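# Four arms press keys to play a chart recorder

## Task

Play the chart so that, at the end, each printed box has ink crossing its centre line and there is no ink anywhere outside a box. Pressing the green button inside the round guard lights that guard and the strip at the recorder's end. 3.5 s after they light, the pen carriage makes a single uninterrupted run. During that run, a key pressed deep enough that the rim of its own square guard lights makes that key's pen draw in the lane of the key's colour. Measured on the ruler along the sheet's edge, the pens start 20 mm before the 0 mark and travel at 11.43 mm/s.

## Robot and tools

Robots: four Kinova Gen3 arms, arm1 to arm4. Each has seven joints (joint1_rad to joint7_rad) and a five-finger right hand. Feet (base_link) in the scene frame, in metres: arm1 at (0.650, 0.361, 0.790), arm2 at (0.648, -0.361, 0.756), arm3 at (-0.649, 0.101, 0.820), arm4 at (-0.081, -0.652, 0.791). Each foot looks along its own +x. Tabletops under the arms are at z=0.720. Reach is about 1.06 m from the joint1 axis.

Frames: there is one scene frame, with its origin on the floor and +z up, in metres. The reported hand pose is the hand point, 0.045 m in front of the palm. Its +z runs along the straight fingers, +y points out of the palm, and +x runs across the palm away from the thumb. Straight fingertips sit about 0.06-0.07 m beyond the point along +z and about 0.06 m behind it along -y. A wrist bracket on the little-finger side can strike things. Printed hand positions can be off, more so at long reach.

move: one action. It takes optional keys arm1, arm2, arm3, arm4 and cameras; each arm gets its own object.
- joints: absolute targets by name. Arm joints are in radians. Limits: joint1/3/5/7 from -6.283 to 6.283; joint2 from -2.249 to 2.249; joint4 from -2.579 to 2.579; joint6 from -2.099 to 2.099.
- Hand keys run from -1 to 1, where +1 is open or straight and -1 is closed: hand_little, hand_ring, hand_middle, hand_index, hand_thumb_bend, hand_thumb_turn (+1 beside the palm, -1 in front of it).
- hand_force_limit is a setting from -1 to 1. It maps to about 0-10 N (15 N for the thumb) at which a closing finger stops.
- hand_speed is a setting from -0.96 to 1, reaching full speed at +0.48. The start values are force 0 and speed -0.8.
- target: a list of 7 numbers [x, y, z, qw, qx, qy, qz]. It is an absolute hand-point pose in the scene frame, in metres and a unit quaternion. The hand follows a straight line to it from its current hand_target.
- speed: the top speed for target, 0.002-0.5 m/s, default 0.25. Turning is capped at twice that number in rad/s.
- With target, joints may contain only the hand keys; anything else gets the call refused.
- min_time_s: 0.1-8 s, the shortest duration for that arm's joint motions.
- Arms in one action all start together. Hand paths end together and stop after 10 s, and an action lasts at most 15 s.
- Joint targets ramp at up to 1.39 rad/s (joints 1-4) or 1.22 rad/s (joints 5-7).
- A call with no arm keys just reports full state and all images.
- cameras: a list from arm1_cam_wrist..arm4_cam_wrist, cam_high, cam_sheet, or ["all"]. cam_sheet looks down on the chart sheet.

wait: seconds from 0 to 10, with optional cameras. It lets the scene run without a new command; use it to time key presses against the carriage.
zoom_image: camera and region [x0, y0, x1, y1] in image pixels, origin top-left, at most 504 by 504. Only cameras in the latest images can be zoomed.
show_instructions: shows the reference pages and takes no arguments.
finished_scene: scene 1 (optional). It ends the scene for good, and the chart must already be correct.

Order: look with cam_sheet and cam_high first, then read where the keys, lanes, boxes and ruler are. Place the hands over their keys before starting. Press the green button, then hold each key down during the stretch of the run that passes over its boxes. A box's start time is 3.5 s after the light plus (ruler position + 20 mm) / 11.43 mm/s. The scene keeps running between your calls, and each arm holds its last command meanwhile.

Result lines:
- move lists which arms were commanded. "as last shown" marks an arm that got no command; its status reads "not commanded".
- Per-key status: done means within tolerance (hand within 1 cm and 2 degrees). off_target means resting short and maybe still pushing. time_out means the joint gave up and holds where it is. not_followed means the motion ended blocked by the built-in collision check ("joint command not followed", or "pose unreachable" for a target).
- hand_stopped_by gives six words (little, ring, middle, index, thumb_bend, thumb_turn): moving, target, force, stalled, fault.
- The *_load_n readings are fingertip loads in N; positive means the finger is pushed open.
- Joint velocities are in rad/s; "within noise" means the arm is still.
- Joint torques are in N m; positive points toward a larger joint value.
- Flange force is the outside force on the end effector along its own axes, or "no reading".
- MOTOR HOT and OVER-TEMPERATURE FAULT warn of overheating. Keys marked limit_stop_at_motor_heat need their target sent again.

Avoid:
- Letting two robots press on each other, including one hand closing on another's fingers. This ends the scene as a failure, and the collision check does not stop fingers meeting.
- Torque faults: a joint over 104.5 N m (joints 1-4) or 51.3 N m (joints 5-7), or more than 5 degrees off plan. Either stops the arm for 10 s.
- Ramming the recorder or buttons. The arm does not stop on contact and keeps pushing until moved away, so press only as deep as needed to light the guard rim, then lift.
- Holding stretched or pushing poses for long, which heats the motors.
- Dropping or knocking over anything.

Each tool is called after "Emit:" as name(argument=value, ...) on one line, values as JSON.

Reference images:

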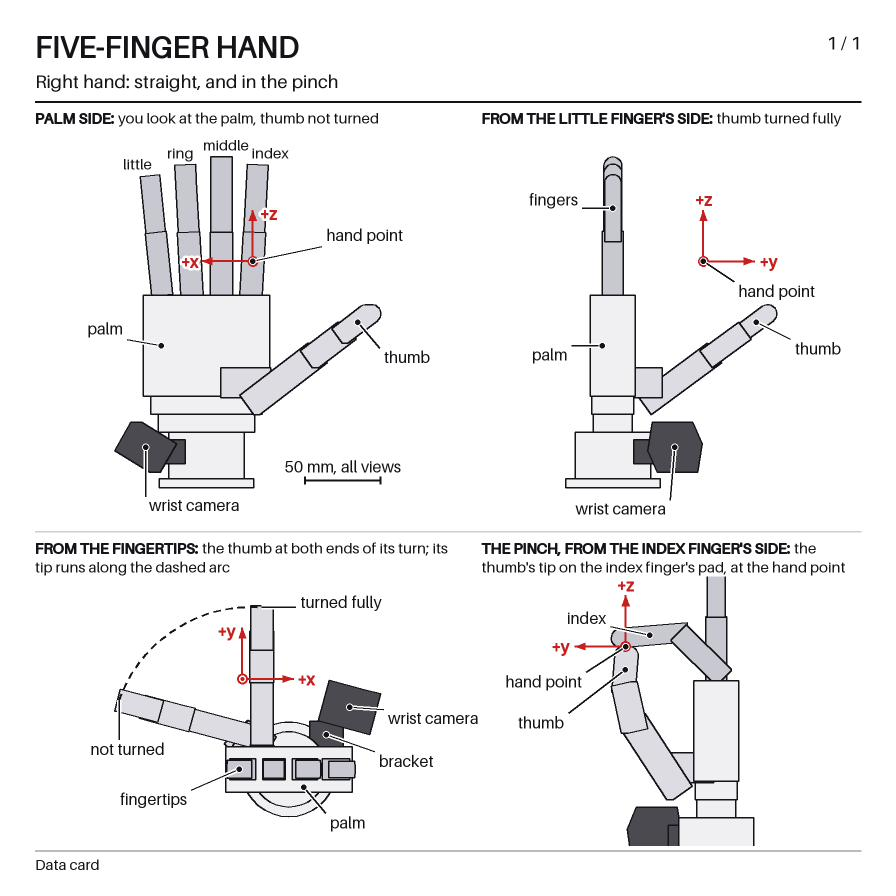

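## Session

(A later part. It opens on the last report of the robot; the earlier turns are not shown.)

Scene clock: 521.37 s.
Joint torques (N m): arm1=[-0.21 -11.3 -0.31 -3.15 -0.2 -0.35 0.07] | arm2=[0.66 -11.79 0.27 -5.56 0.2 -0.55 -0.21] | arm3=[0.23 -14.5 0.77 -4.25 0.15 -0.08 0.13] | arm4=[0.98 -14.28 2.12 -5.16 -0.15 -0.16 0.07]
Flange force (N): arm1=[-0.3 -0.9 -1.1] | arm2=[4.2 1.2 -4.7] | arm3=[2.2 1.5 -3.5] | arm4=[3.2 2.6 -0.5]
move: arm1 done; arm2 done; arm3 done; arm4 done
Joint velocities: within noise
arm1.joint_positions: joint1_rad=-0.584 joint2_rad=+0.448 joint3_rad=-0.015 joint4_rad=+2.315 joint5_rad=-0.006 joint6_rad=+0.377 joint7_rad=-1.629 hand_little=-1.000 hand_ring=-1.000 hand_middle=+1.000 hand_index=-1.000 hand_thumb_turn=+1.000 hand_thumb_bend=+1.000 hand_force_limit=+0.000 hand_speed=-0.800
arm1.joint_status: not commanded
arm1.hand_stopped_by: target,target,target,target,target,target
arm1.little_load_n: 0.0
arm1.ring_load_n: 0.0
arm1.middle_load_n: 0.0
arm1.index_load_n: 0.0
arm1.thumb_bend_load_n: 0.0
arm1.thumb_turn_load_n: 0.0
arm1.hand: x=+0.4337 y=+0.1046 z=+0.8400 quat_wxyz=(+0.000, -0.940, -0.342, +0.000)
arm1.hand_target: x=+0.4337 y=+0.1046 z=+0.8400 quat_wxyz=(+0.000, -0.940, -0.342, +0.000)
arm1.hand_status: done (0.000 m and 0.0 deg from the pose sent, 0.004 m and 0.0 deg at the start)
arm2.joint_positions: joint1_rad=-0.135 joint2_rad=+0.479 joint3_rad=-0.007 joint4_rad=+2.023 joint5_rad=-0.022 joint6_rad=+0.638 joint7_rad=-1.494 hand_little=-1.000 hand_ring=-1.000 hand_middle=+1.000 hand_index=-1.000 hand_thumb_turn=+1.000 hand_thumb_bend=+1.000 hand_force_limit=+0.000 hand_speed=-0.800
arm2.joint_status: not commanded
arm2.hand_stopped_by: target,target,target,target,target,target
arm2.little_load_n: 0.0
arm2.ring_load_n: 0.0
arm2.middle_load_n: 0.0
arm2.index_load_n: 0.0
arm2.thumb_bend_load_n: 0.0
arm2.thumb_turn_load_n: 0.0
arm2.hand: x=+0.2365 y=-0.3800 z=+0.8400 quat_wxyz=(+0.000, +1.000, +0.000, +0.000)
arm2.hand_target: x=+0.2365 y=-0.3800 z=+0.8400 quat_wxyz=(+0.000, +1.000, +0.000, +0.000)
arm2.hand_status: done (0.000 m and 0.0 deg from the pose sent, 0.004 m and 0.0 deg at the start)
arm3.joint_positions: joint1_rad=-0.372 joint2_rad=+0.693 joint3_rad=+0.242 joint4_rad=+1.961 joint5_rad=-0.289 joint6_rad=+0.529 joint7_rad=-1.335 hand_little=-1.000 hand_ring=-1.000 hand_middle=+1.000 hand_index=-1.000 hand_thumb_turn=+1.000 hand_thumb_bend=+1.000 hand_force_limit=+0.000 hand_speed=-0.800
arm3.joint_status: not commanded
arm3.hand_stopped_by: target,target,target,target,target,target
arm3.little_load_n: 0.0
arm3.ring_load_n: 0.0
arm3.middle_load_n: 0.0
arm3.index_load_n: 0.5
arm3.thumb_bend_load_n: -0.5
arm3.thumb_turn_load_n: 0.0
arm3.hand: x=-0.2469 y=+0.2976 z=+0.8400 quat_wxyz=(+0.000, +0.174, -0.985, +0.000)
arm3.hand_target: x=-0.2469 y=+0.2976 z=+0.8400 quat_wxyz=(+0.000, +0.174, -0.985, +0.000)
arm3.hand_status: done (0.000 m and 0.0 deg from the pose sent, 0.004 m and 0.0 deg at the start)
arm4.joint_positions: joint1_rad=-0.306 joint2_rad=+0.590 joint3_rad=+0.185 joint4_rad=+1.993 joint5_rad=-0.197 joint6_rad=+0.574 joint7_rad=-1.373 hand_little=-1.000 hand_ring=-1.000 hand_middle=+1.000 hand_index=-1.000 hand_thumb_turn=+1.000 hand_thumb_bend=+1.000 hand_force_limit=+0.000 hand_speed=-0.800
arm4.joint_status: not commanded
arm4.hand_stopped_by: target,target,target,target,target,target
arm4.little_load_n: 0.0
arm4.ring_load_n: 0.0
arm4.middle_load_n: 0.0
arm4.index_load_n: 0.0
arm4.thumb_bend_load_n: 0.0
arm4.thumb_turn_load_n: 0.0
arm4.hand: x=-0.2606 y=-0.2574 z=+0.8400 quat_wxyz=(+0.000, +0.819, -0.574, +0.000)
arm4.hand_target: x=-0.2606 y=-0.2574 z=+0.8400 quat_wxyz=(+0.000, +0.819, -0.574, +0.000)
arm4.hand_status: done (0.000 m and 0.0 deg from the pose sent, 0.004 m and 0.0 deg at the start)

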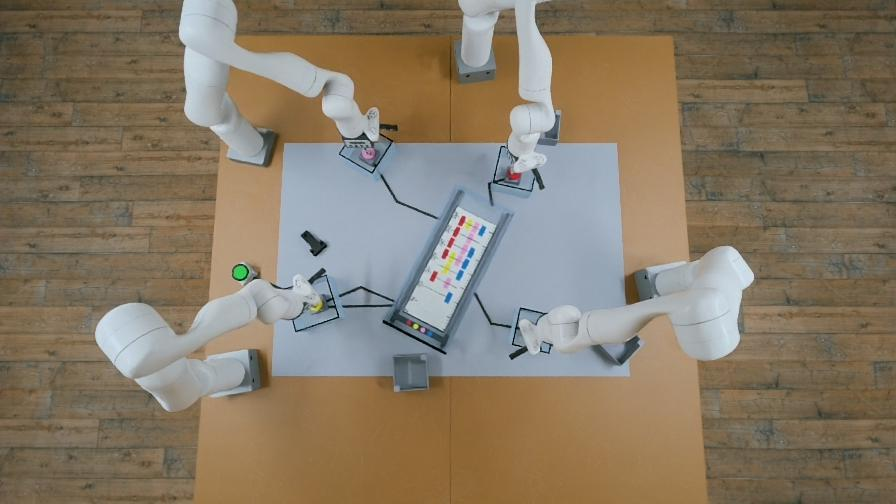

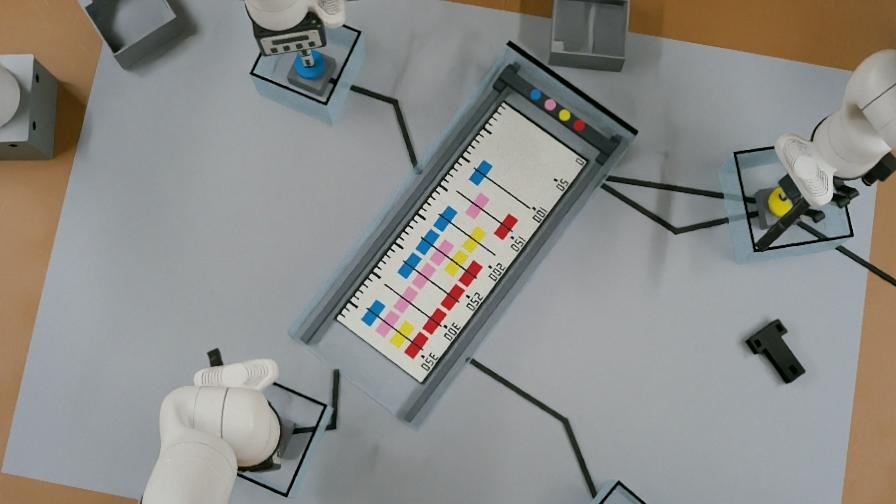

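Emit:
move(arm1={"target": [0.4337, 0.1046, 0.837, 0, 0.9397, 0.3420, 0], "speed": 0.05}, arm2={"target": [0.2365, -0.380, 0.837, 0, 1, 0, 0], "speed": 0.05}, arm3={"target": [-0.2469, 0.2976, 0.837, 0, 0.1736, -0.9848, 0], "speed": 0.05}, arm4={"target": [-0.2606, -0.2574, 0.837, 0, 0.8192, -0.5736, 0], "speed": 0.05})

Emit:
move(arm1={"target": [0.4337, 0.1046, 0.834, 0, 0.9397, 0.3420, 0], "speed": 0.05}, arm2={"target": [0.2365, -0.380, 0.834, 0, 1, 0, 0], "speed": 0.05}, arm3={"target": [-0.2469, 0.2976, 0.834, 0, 0.1736, -0.9848, 0], "speed": 0.05}, arm4={"target": [-0.2606, -0.2574, 0.834, 0, 0.8192, -0.5736, 0], "speed": 0.05})

Emit:
move(arm1={"target": [0.4337, 0.1046, 0.831, 0, 0.9397, 0.3420, 0], "speed": 0.05}, arm2={"target": [0.2365, -0.380, 0.831, 0, 1, 0, 0], "speed": 0.05}, arm3={"target": [-0.2469, 0.2976, 0.831, 0, 0.1736, -0.9848, 0], "speed": 0.05}, arm4={"target": [-0.2606, -0.2574, 0.831, 0, 0.8192, -0.5736, 0], "speed": 0.05}, cameras=["cam_high", "cam_sheet"])

Emit:
zoom_image(camera="cam_sheet", region=[230, 0, 380, 130])

Emit:
zoom_image(camera="cam_sheet", region=[720, 120, 880, 270])

Emit:
zoom_image(camera="cam_high", region=[325, 100, 415, 190])

Emit:
zoom_image(camera="cam_high", region=[480, 120, 570, 210])

Emit:
zoom_image(camera="cam_high", region=[270, 260, 360, 350])

Scene clock: 546.90 s.
Joint torques (N m): arm1=[-0.29 -9.45 -0.43 -3.03 -0.22 -0.72 0.1] | arm2=[0.67 -11.86 0.24 -5.44 0.25 -0.54 -0.18] | arm3=[0.22 -14.6 0.7 -4.16 0.12 -0.09 0.09] | arm4=[1.01 -14.35 2.16 -5.12 -0.12 -0.16 0.07]
Flange force (N): arm1=[1.1 -1.0 -8.3] | arm2=[3.9 1.2 -4.8] | arm3=[2.0 1.4 -3.5] | arm4=[3.2 2.6 -0.5]
move: arm1 done; arm2 done; arm3 done; arm4 done
Joint velocities: within noise
arm1.joint_positions: joint1_rad=-0.584 joint2_rad=+0.457 joint3_rad=-0.016 joint4_rad=+2.317 joint5_rad=-0.006 joint6_rad=+0.366 joint7_rad=-1.629 hand_little=-1.000 hand_ring=-1.000 hand_middle=+1.000 hand_index=-1.000 hand_thumb_turn=+1.000 hand_thumb_bend=+1.000 hand_force_limit=+0.000 hand_speed=-0.800
arm1.joint_status: not commanded
arm1.hand_stopped_by: target,target,target,target,target,target
arm1.little_load_n: 0.0
arm1.ring_load_n: 0.0
arm1.middle_load_n: 0.0
arm1.index_load_n: 0.0
arm1.thumb_bend_load_n: 0.0
arm1.thumb_turn_load_n: 0.0
arm1.hand: x=+0.4337 y=+0.1046 z=+0.8370 quat_wxyz=(+0.000, -0.940, -0.342, +0.000)
arm1.hand_target: x=+0.4337 y=+0.1046 z=+0.8370 quat_wxyz=(+0.000, -0.940, -0.342, +0.000)
arm1.hand_status: done (0.000 m and 0.0 deg from the pose sent, 0.003 m and 0.0 deg at the start)
arm2.joint_positions: joint1_rad=-0.135 joint2_rad=+0.485 joint3_rad=-0.008 joint4_rad=+2.026 joint5_rad=-0.022 joint6_rad=+0.629 joint7_rad=-1.494 hand_little=-1.000 hand_ring=-1.000 hand_middle=+1.000 hand_index=-1.000 hand_thumb_turn=+1.000 hand_thumb_bend=+1.000 hand_force_limit=+0.000 hand_speed=-0.800
arm2.joint_status: not commanded
arm2.hand_stopped_by: target,target,target,target,target,target
arm2.little_load_n: 0.0
arm2.ring_load_n: 0.0
arm2.middle_load_n: 0.0
arm2.index_load_n: 0.0
arm2.thumb_bend_load_n: 0.0
arm2.thumb_turn_load_n: 0.0
arm2.hand: x=+0.2365 y=-0.3800 z=+0.8370 quat_wxyz=(+0.000, +1.000, +0.000, +0.000)
arm2.hand_target: x=+0.2365 y=-0.3800 z=+0.8370 quat_wxyz=(+0.000, +1.000, +0.000, +0.000)
arm2.hand_status: done (0.000 m and 0.0 deg from the pose sent, 0.003 m and 0.0 deg at the start)
arm3.joint_positions: joint1_rad=-0.369 joint2_rad=+0.700 joint3_rad=+0.238 joint4_rad=+1.962 joint5_rad=-0.291 joint6_rad=+0.521 joint7_rad=-1.333 hand_little=-1.000 hand_ring=-1.000 hand_middle=+1.000 hand_index=-1.000 hand_thumb_turn=+1.000 hand_thumb_bend=+1.000 hand_force_limit=+0.000 hand_speed=-0.800
arm3.joint_status: not commanded
arm3.hand_stopped_by: target,target,target,target,target,target
arm3.little_load_n: 0.0
arm3.ring_load_n: 0.0
arm3.middle_load_n: 0.0
arm3.index_load_n: 0.0
arm3.thumb_bend_load_n: 0.0
arm3.thumb_turn_load_n: 0.0
arm3.hand: x=-0.2469 y=+0.2976 z=+0.8370 quat_wxyz=(+0.000, +0.174, -0.985, +0.000)
arm3.hand_target: x=-0.2469 y=+0.2976 z=+0.8370 quat_wxyz=(+0.000, +0.174, -0.985, +0.000)
arm3.hand_status: done (0.000 m and 0.0 deg from the pose sent, 0.003 m and 0.0 deg at the start)
arm4.joint_positions: joint1_rad=-0.305 joint2_rad=+0.596 joint3_rad=+0.183 joint4_rad=+1.995 joint5_rad=-0.199 joint6_rad=+0.566 joint7_rad=-1.372 hand_little=-1.000 hand_ring=-1.000 hand_middle=+1.000 hand_index=-1.000 hand_thumb_turn=+1.000 hand_thumb_bend=+1.000 hand_force_limit=+0.000 hand_speed=-0.800
arm4.joint_status: not commanded
arm4.hand_stopped_by: target,target,target,target,target,target
arm4.little_load_n: 0.0
arm4.ring_load_n: 0.0
arm4.middle_load_n: 0.0
arm4.index_load_n: 0.0
arm4.thumb_bend_load_n: 0.0
arm4.thumb_turn_load_n: 0.0
arm4.hand: x=-0.2606 y=-0.2574 z=+0.8370 quat_wxyz=(+0.000, +0.819, -0.574, +0.000)
arm4.hand_target: x=-0.2606 y=-0.2574 z=+0.8370 quat_wxyz=(+0.000, +0.819, -0.574, +0.000)
arm4.hand_status: done (0.000 m and 0.0 deg from the pose sent, 0.003 m and 0.0 deg at the start)
pictures: none

Scene clock: 547.87 s.
Joint torques (N m): arm1=[-0.43 -4.11 -0.68 -2.44 -0.24 -1.72 0.09] | arm2=[0.53 -9.36 0.14 -4.78 0.17 -0.96 -0.18] | arm3=[0.19 -11.81 0.43 -3.95 0.08 -0.6 0.1] | arm4=[0.96 -11.8 1.82 -4.62 -0.16 -0.59 0.08]
Flange force (N): arm1=[3.6 -1.3 -29.1] | arm2=[5.2 1.1 -12.2] | arm3=[3.8 1.3 -11.4] | arm4=[4.5 2.7 -8.0]
move: arm1 done; arm2 done; arm3 done; arm4 done
Joint velocities: within noise
arm1.joint_positions: joint1_rad=-0.584 joint2_rad=+0.466 joint3_rad=-0.016 joint4_rad=+2.320 joint5_rad=-0.006 joint6_rad=+0.354 joint7_rad=-1.629 hand_little=-1.000 hand_ring=-1.000 hand_middle=+1.000 hand_index=-1.000 hand_thumb_turn=+1.000 hand_thumb_bend=+1.000 hand_force_limit=+0.000 hand_speed=-0.800
arm1.joint_status: not commanded
arm1.hand_stopped_by: target,target,target,target,target,target
arm1.little_load_n: 0.0
arm1.ring_load_n: 0.0
arm1.middle_load_n: 0.0
arm1.index_load_n: 0.5
arm1.thumb_bend_load_n: 0.0
arm1.thumb_turn_load_n: -0.5
arm1.hand: x=+0.4337 y=+0.1046 z=+0.8340 quat_wxyz=(+0.000, -0.940, -0.342, +0.000)
arm1.hand_target: x=+0.4337 y=+0.1046 z=+0.8340 quat_wxyz=(+0.000, -0.940, -0.342, +0.000)
arm1.hand_status: done (0.000 m and 0.0 deg from the pose sent, 0.003 m and 0.0 deg at the start)
arm2.joint_positions: joint1_rad=-0.135 joint2_rad=+0.491 joint3_rad=-0.008 joint4_rad=+2.029 joint5_rad=-0.022 joint6_rad=+0.620 joint7_rad=-1.494 hand_little=-1.000 hand_ring=-1.000 hand_middle=+1.000 hand_index=-1.000 hand_thumb_turn=+1.000 hand_thumb_bend=+1.000 hand_force_limit=+0.000 hand_speed=-0.800
arm2.joint_status: not commanded
arm2.hand_stopped_by: target,target,target,target,target,target
arm2.little_load_n: 0.0
arm2.ring_load_n: 0.0
arm2.middle_load_n: 0.0
arm2.index_load_n: 0.0
arm2.thumb_bend_load_n: 0.0
arm2.thumb_turn_load_n: 0.0
arm2.hand: x=+0.2365 y=-0.3800 z=+0.8340 quat_wxyz=(+0.000, +1.000, +0.000, +0.000)
arm2.hand_target: x=+0.2365 y=-0.3800 z=+0.8340 quat_wxyz=(+0.000, +1.000, +0.000, +0.000)
arm2.hand_status: done (0.000 m and 0.0 deg from the pose sent, 0.003 m and 0.0 deg at the start)
arm3.joint_positions: joint1_rad=-0.367 joint2_rad=+0.706 joint3_rad=+0.235 joint4_rad=+1.964 joint5_rad=-0.293 joint6_rad=+0.513 joint7_rad=-1.331 hand_little=-1.000 hand_ring=-1.000 hand_middle=+1.000 hand_index=-1.000 hand_thumb_turn=+1.000 hand_thumb_bend=+1.000 hand_force_limit=+0.000 hand_speed=-0.800
arm3.joint_status: not commanded
arm3.hand_stopped_by: target,target,target,target,target,target
arm3.little_load_n: 0.0
arm3.ring_load_n: 0.0
arm3.middle_load_n: 0.0
arm3.index_load_n: 0.0
arm3.thumb_bend_load_n: -0.5
arm3.thumb_turn_load_n: 0.0
arm3.hand: x=-0.2469 y=+0.2976 z=+0.8340 quat_wxyz=(+0.000, +0.174, -0.985, +0.000)
arm3.hand_target: x=-0.2469 y=+0.2976 z=+0.8340 quat_wxyz=(+0.000, +0.174, -0.985, +0.000)
arm3.hand_status: done (0.000 m and 0.0 deg from the pose sent, 0.003 m and 0.0 deg at the start)
arm4.joint_positions: joint1_rad=-0.303 joint2_rad=+0.603 joint3_rad=+0.180 joint4_rad=+1.997 joint5_rad=-0.201 joint6_rad=+0.557 joint7_rad=-1.370 hand_little=-1.000 hand_ring=-1.000 hand_middle=+1.000 hand_index=-1.000 hand_thumb_turn=+1.000 hand_thumb_bend=+1.000 hand_force_limit=+0.000 hand_speed=-0.800
arm4.joint_status: not commanded
arm4.hand_stopped_by: target,target,target,target,target,target
arm4.little_load_n: 0.0
arm4.ring_load_n: 0.0
arm4.middle_load_n: 0.0
arm4.index_load_n: 0.0
arm4.thumb_bend_load_n: -0.5
arm4.thumb_turn_load_n: 0.0
arm4.hand: x=-0.2606 y=-0.2574 z=+0.8340 quat_wxyz=(+0.000, +0.819, -0.574, +0.000)
arm4.hand_target: x=-0.2606 y=-0.2574 z=+0.8340 quat_wxyz=(+0.000, +0.819, -0.574, +0.000)
arm4.hand_status: done (0.000 m and 0.0 deg from the pose sent, 0.003 m and 0.0 deg at the start)
pictures: none

Scene clock: 548.83 s.
Joint torques (N m): arm1=[-1.48 22.92 -2.06 -0.62 -0.35 -6.47 0.08] | arm2=[0.32 -4.17 -0.21 -3.67 0.13 -1.95 -0.17] | arm3=[0.37 -3.16 -0.64 -3.42 -0.1 -2.44 0.09] | arm4=[0.69 -5.41 1.02 -3.72 -0.34 -1.8 0.06]
Flange force (N): arm1=[17.9 -3.7 -132.0] | arm2=[8.0 1.2 -27.8] | arm3=[8.6 1.6 -37.0] | arm4=[7.8 2.2 -26.8]
move: arm1 done; arm2 done; arm3 done; arm4 done
Joint velocities: within noise
arm1.joint_positions: joint1_rad=-0.584 joint2_rad=+0.475 joint3_rad=-0.016 joint4_rad=+2.322 joint5_rad=-0.005 joint6_rad=+0.342 joint7_rad=-1.629 hand_little=-1.000 hand_ring=-1.000 hand_middle=+1.000 hand_index=-1.000 hand_thumb_turn=+1.000 hand_thumb_bend=+1.000 hand_force_limit=+0.000 hand_speed=-0.800
arm1.joint_status: not commanded
arm1.hand_stopped_by: target,target,target,target,target,target
arm1.little_load_n: 0.0
arm1.ring_load_n: 0.0
arm1.middle_load_n: 0.0
arm1.index_load_n: 0.0
arm1.thumb_bend_load_n: 0.0
arm1.thumb_turn_load_n: 0.0
arm1.hand: x=+0.4337 y=+0.1046 z=+0.8310 quat_wxyz=(+0.000, -0.940, -0.342, +0.000)
arm1.hand_target: x=+0.4337 y=+0.1046 z=+0.8310 quat_wxyz=(+0.000, -0.940, -0.342, +0.000)
arm1.hand_status: done (0.000 m and 0.0 deg from the pose sent, 0.003 m and 0.0 deg at the start)
arm2.joint_positions: joint1_rad=-0.135 joint2_rad=+0.498 joint3_rad=-0.008 joint4_rad=+2.032 joint5_rad=-0.022 joint6_rad=+0.610 joint7_rad=-1.494 hand_little=-1.000 hand_ring=-1.000 hand_middle=+1.000 hand_index=-1.000 hand_thumb_turn=+1.000 hand_thumb_bend=+1.000 hand_force_limit=+0.000 hand_speed=-0.800
arm2.joint_status: not commanded
arm2.hand_stopped_by: target,target,target,target,target,target
arm2.little_load_n: 0.0
arm2.ring_load_n: 0.0
arm2.middle_load_n: 0.0
arm2.index_load_n: 0.5
arm2.thumb_bend_load_n: 0.0
arm2.thumb_turn_load_n: 0.0
arm2.hand: x=+0.2365 y=-0.3800 z=+0.8310 quat_wxyz=(+0.000, +1.000, +0.000, +0.000)
arm2.hand_target: x=+0.2365 y=-0.3800 z=+0.8310 quat_wxyz=(+0.000, +1.000, +0.000, +0.000)
arm2.hand_status: done (0.000 m and 0.0 deg from the pose sent, 0.003 m and 0.0 deg at the start)
arm3.joint_positions: joint1_rad=-0.364 joint2_rad=+0.713 joint3_rad=+0.232 joint4_rad=+1.965 joint5_rad=-0.296 joint6_rad=+0.505 joint7_rad=-1.329 hand_little=-1.000 hand_ring=-1.000 hand_middle=+1.000 hand_index=-1.000 hand_thumb_turn=+1.000 hand_thumb_bend=+1.000 hand_force_limit=+0.000 hand_speed=-0.800
arm3.joint_status: not commanded
arm3.hand_stopped_by: target,target,target,target,target,target
arm3.little_load_n: 0.0
arm3.ring_load_n: 0.0
arm3.middle_load_n: 0.0
arm3.index_load_n: 0.0
arm3.thumb_bend_load_n: 0.0
arm3.thumb_turn_load_n: 0.5
arm3.hand: x=-0.2469 y=+0.2976 z=+0.8310 quat_wxyz=(+0.000, +0.174, -0.985, +0.000)
arm3.hand_target: x=-0.2469 y=+0.2976 z=+0.8310 quat_wxyz=(+0.000, +0.174, -0.985, +0.000)
arm3.hand_status: done (0.000 m and 0.0 deg from the pose sent, 0.003 m and 0.0 deg at the start)
arm4.joint_positions: joint1_rad=-0.301 joint2_rad=+0.609 joint3_rad=+0.178 joint4_rad=+1.999 joint5_rad=-0.203 joint6_rad=+0.549 joint7_rad=-1.368 hand_little=-1.000 hand_ring=-1.000 hand_middle=+1.000 hand_index=-1.000 hand_thumb_turn=+1.000 hand_thumb_bend=+1.000 hand_force_limit=+0.000 hand_speed=-0.800
arm4.joint_status: not commanded
arm4.hand_stopped_by: target,target,target,target,target,target
arm4.little_load_n: 0.0
arm4.ring_load_n: 0.0
arm4.middle_load_n: 0.0
arm4.index_load_n: 0.5
arm4.thumb_bend_load_n: -0.5
arm4.thumb_turn_load_n: 0.0
arm4.hand: x=-0.2606 y=-0.2574 z=+0.8310 quat_wxyz=(+0.000, +0.819, -0.574, +0.000)
arm4.hand_target: x=-0.2606 y=-0.2574 z=+0.8310 quat_wxyz=(+0.000, +0.819, -0.574, +0.000)
arm4.hand_status: done (0.000 m and 0.0 deg from the pose sent, 0.003 m and 0.0 deg at the start)

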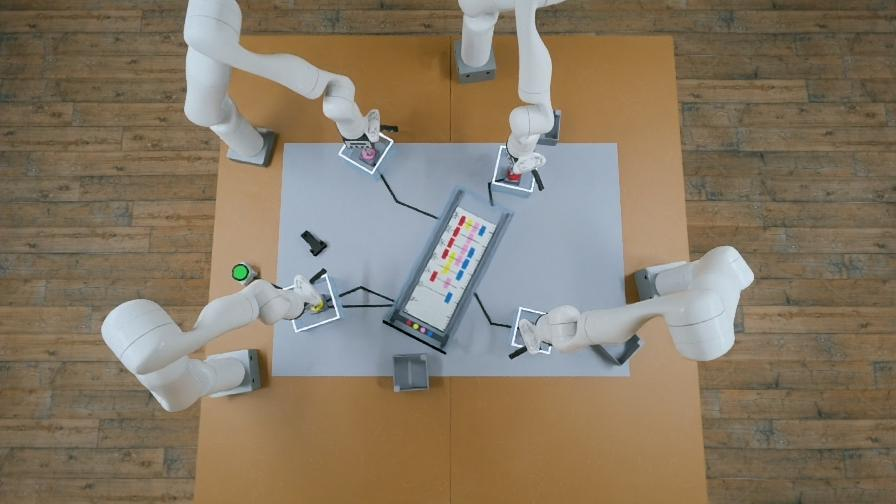

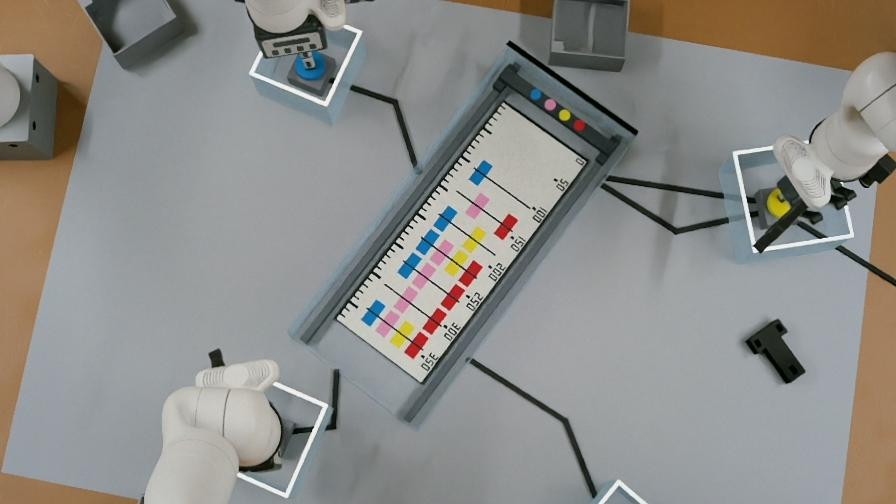

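Scaled by 3.360 from the camera's image (finer frame: 1280x720).

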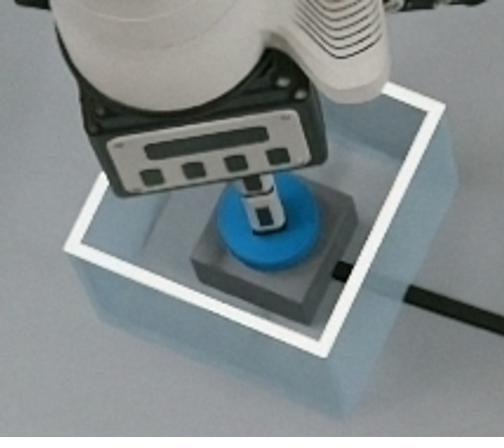

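Scaled by 3.150 from the camera's image (finer frame: 1280x720).

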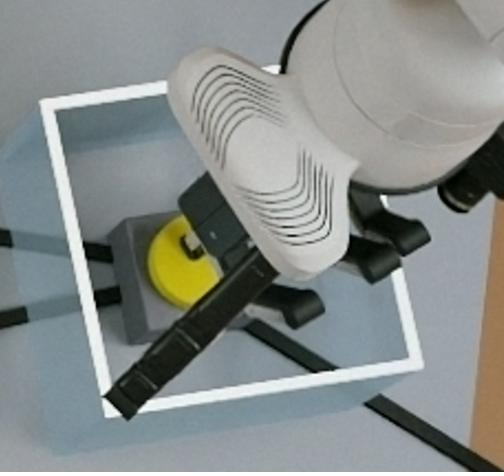

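Scaled by 5.600 from the camera's image (finer frame: 1280x720).

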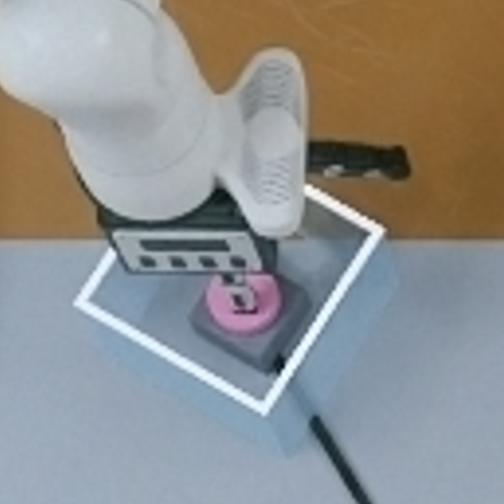

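Scaled by 5.600 from the camera's image (finer frame: 1280x720).

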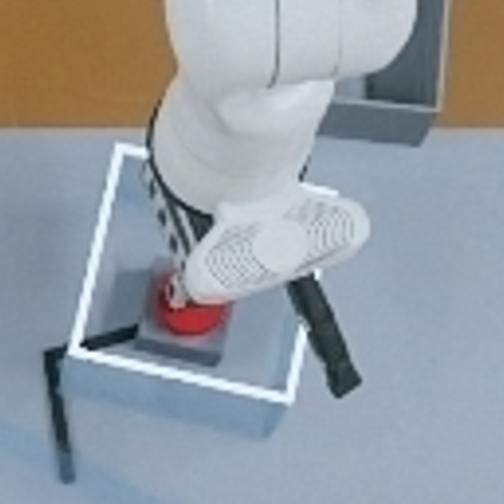

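Scaled by 5.600 from the camera's image (finer frame: 1280x720).

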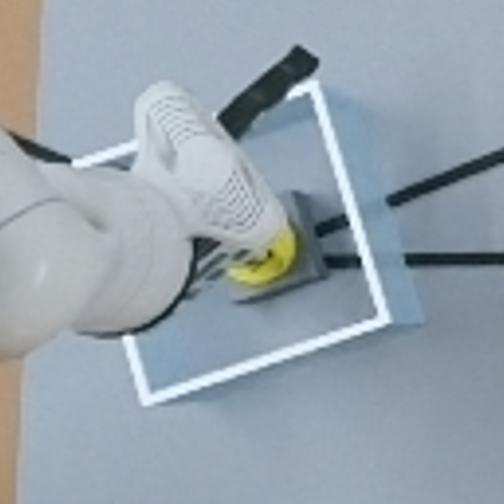

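Emit:
move(arm1={"target": [0.4337, 0.1046, 0.835, 0, 0.9397, 0.3420, 0], "speed": 0.05}, arm2={"target": [0.2365, -0.380, 0.8325, 0, 1, 0, 0], "speed": 0.05}, arm3={"target": [-0.2469, 0.2976, 0.8325, 0, 0.1736, -0.9848, 0], "speed": 0.05}, arm4={"target": [-0.2606, -0.2574, 0.8325, 0, 0.8192, -0.5736, 0], "speed": 0.05}, cameras=["cam_high"])

Emit:
move(arm1={"target": [0.4337, 0.1046, 0.8365, 0, 0.9397, 0.3420, 0], "speed": 0.05}, arm2={"target": [0.2365, -0.380, 0.834, 0, 1, 0, 0], "speed": 0.05}, arm3={"target": [-0.2469, 0.2976, 0.834, 0, 0.1736, -0.9848, 0], "speed": 0.05}, arm4={"target": [-0.2606, -0.2574, 0.834, 0, 0.8192, -0.5736, 0], "speed": 0.05}, cameras=["cam_high"])

Emit:
move(arm1={"target": [0.4337, 0.1046, 0.838, 0, 0.9397, 0.3420, 0], "speed": 0.05}, arm2={"target": [0.2365, -0.380, 0.8355, 0, 1, 0, 0], "speed": 0.05}, arm3={"target": [-0.2469, 0.2976, 0.8355, 0, 0.1736, -0.9848, 0], "speed": 0.05}, arm4={"target": [-0.2606, -0.2574, 0.8355, 0, 0.8192, -0.5736, 0], "speed": 0.05}, cameras=["cam_high"])

Scene clock: 570.67 s.
Joint torques (N m): arm1=[-0.41 -9.01 -0.65 -2.76 -0.28 -0.79 0.06] | arm2=[0.47 -8.88 -0.1 -4.43 0.13 -0.85 -0.22] | arm3=[0.12 -11.52 0.2 -3.93 0.02 -0.67 0.1] | arm4=[0.7 -11.3 1.49 -4.29 -0.29 -0.49 0.06]
Flange force (N): arm1=[0.8 -1.5 -10.3] | arm2=[5.1 0.9 -13.3] | arm3=[4.0 1.1 -12.6] | arm4=[4.3 2.0 -9.2]
move: arm1 done; arm2 done; arm3 done; arm4 done
Joint velocities: within noise
arm1.joint_positions: joint1_rad=-0.584 joint2_rad=+0.463 joint3_rad=-0.016 joint4_rad=+2.319 joint5_rad=-0.006 joint6_rad=+0.358 joint7_rad=-1.629 hand_little=-1.000 hand_ring=-1.000 hand_middle=+1.000 hand_index=-1.000 hand_thumb_turn=+1.000 hand_thumb_bend=+1.000 hand_force_limit=+0.000 hand_speed=-0.800
arm1.joint_status: not commanded
arm1.hand_stopped_by: target,target,target,target,target,target
arm1.little_load_n: 0.0
arm1.ring_load_n: 0.0
arm1.middle_load_n: 0.0
arm1.index_load_n: 0.0
arm1.thumb_bend_load_n: 0.0
arm1.thumb_turn_load_n: 0.0
arm1.hand: x=+0.4337 y=+0.1046 z=+0.8350 quat_wxyz=(+0.000, -0.940, -0.342, +0.000)
arm1.hand_target: x=+0.4337 y=+0.1046 z=+0.8350 quat_wxyz=(+0.000, -0.940, -0.342, +0.000)
arm1.hand_status: done (0.000 m and 0.0 deg from the pose sent, 0.004 m and 0.0 deg at the start)
arm2.joint_positions: joint1_rad=-0.135 joint2_rad=+0.495 joint3_rad=-0.008 joint4_rad=+2.030 joint5_rad=-0.022 joint6_rad=+0.615 joint7_rad=-1.494 hand_little=-1.000 hand_ring=-1.000 hand_middle=+1.000 hand_index=-1.000 hand_thumb_turn=+1.000 hand_thumb_bend=+1.000 hand_force_limit=+0.000 hand_speed=-0.800
arm2.joint_status: not commanded
arm2.hand_stopped_by: target,target,target,target,target,target
arm2.little_load_n: 0.5
arm2.ring_load_n: 0.5
arm2.middle_load_n: 0.0
arm2.index_load_n: 0.0
arm2.thumb_bend_load_n: 0.0
arm2.thumb_turn_load_n: 0.0
arm2.hand: x=+0.2365 y=-0.3800 z=+0.8325 quat_wxyz=(+0.000, +1.000, +0.000, +0.000)
arm2.hand_target: x=+0.2365 y=-0.3800 z=+0.8325 quat_wxyz=(+0.000, +1.000, +0.000, +0.000)
arm2.hand_status: done (0.000 m and 0.0 deg from the pose sent, 0.001 m and 0.0 deg at the start)
arm3.joint_positions: joint1_rad=-0.366 joint2_rad=+0.710 joint3_rad=+0.234 joint4_rad=+1.964 joint5_rad=-0.295 joint6_rad=+0.510 joint7_rad=-1.330 hand_little=-1.000 hand_ring=-1.000 hand_middle=+1.000 hand_index=-1.000 hand_thumb_turn=+1.000 hand_thumb_bend=+1.000 hand_force_limit=+0.000 hand_speed=-0.800
arm3.joint_status: not commanded
arm3.hand_stopped_by: target,target,target,target,target,target
arm3.little_load_n: 0.0
arm3.ring_load_n: 0.5
arm3.middle_load_n: 0.0
arm3.index_load_n: 0.0
arm3.thumb_bend_load_n: 0.0
arm3.thumb_turn_load_n: 0.0
arm3.hand: x=-0.2469 y=+0.2976 z=+0.8325 quat_wxyz=(+0.000, +0.174, -0.985, +0.000)
arm3.hand_target: x=-0.2469 y=+0.2976 z=+0.8325 quat_wxyz=(+0.000, +0.174, -0.985, +0.000)
arm3.hand_status: done (0.000 m and 0.0 deg from the pose sent, 0.001 m and 0.0 deg at the start)
arm4.joint_positions: joint1_rad=-0.302 joint2_rad=+0.606 joint3_rad=+0.179 joint4_rad=+1.998 joint5_rad=-0.202 joint6_rad=+0.553 joint7_rad=-1.369 hand_little=-1.000 hand_ring=-1.000 hand_middle=+1.000 hand_index=-1.000 hand_thumb_turn=+1.000 hand_thumb_bend=+1.000 hand_force_limit=+0.000 hand_speed=-0.800
arm4.joint_status: not commanded
arm4.hand_stopped_by: target,target,target,target,target,target
arm4.little_load_n: 0.0
arm4.ring_load_n: 0.0
arm4.middle_load_n: 0.0
arm4.index_load_n: 0.5
arm4.thumb_bend_load_n: 0.0
arm4.thumb_turn_load_n: 0.0
arm4.hand: x=-0.2606 y=-0.2574 z=+0.8325 quat_wxyz=(+0.000, +0.819, -0.574, +0.000)
arm4.hand_target: x=-0.2606 y=-0.2574 z=+0.8325 quat_wxyz=(+0.000, +0.819, -0.574, +0.000)
arm4.hand_status: done (0.000 m and 0.0 deg from the pose sent, 0.001 m and 0.0 deg at the start)

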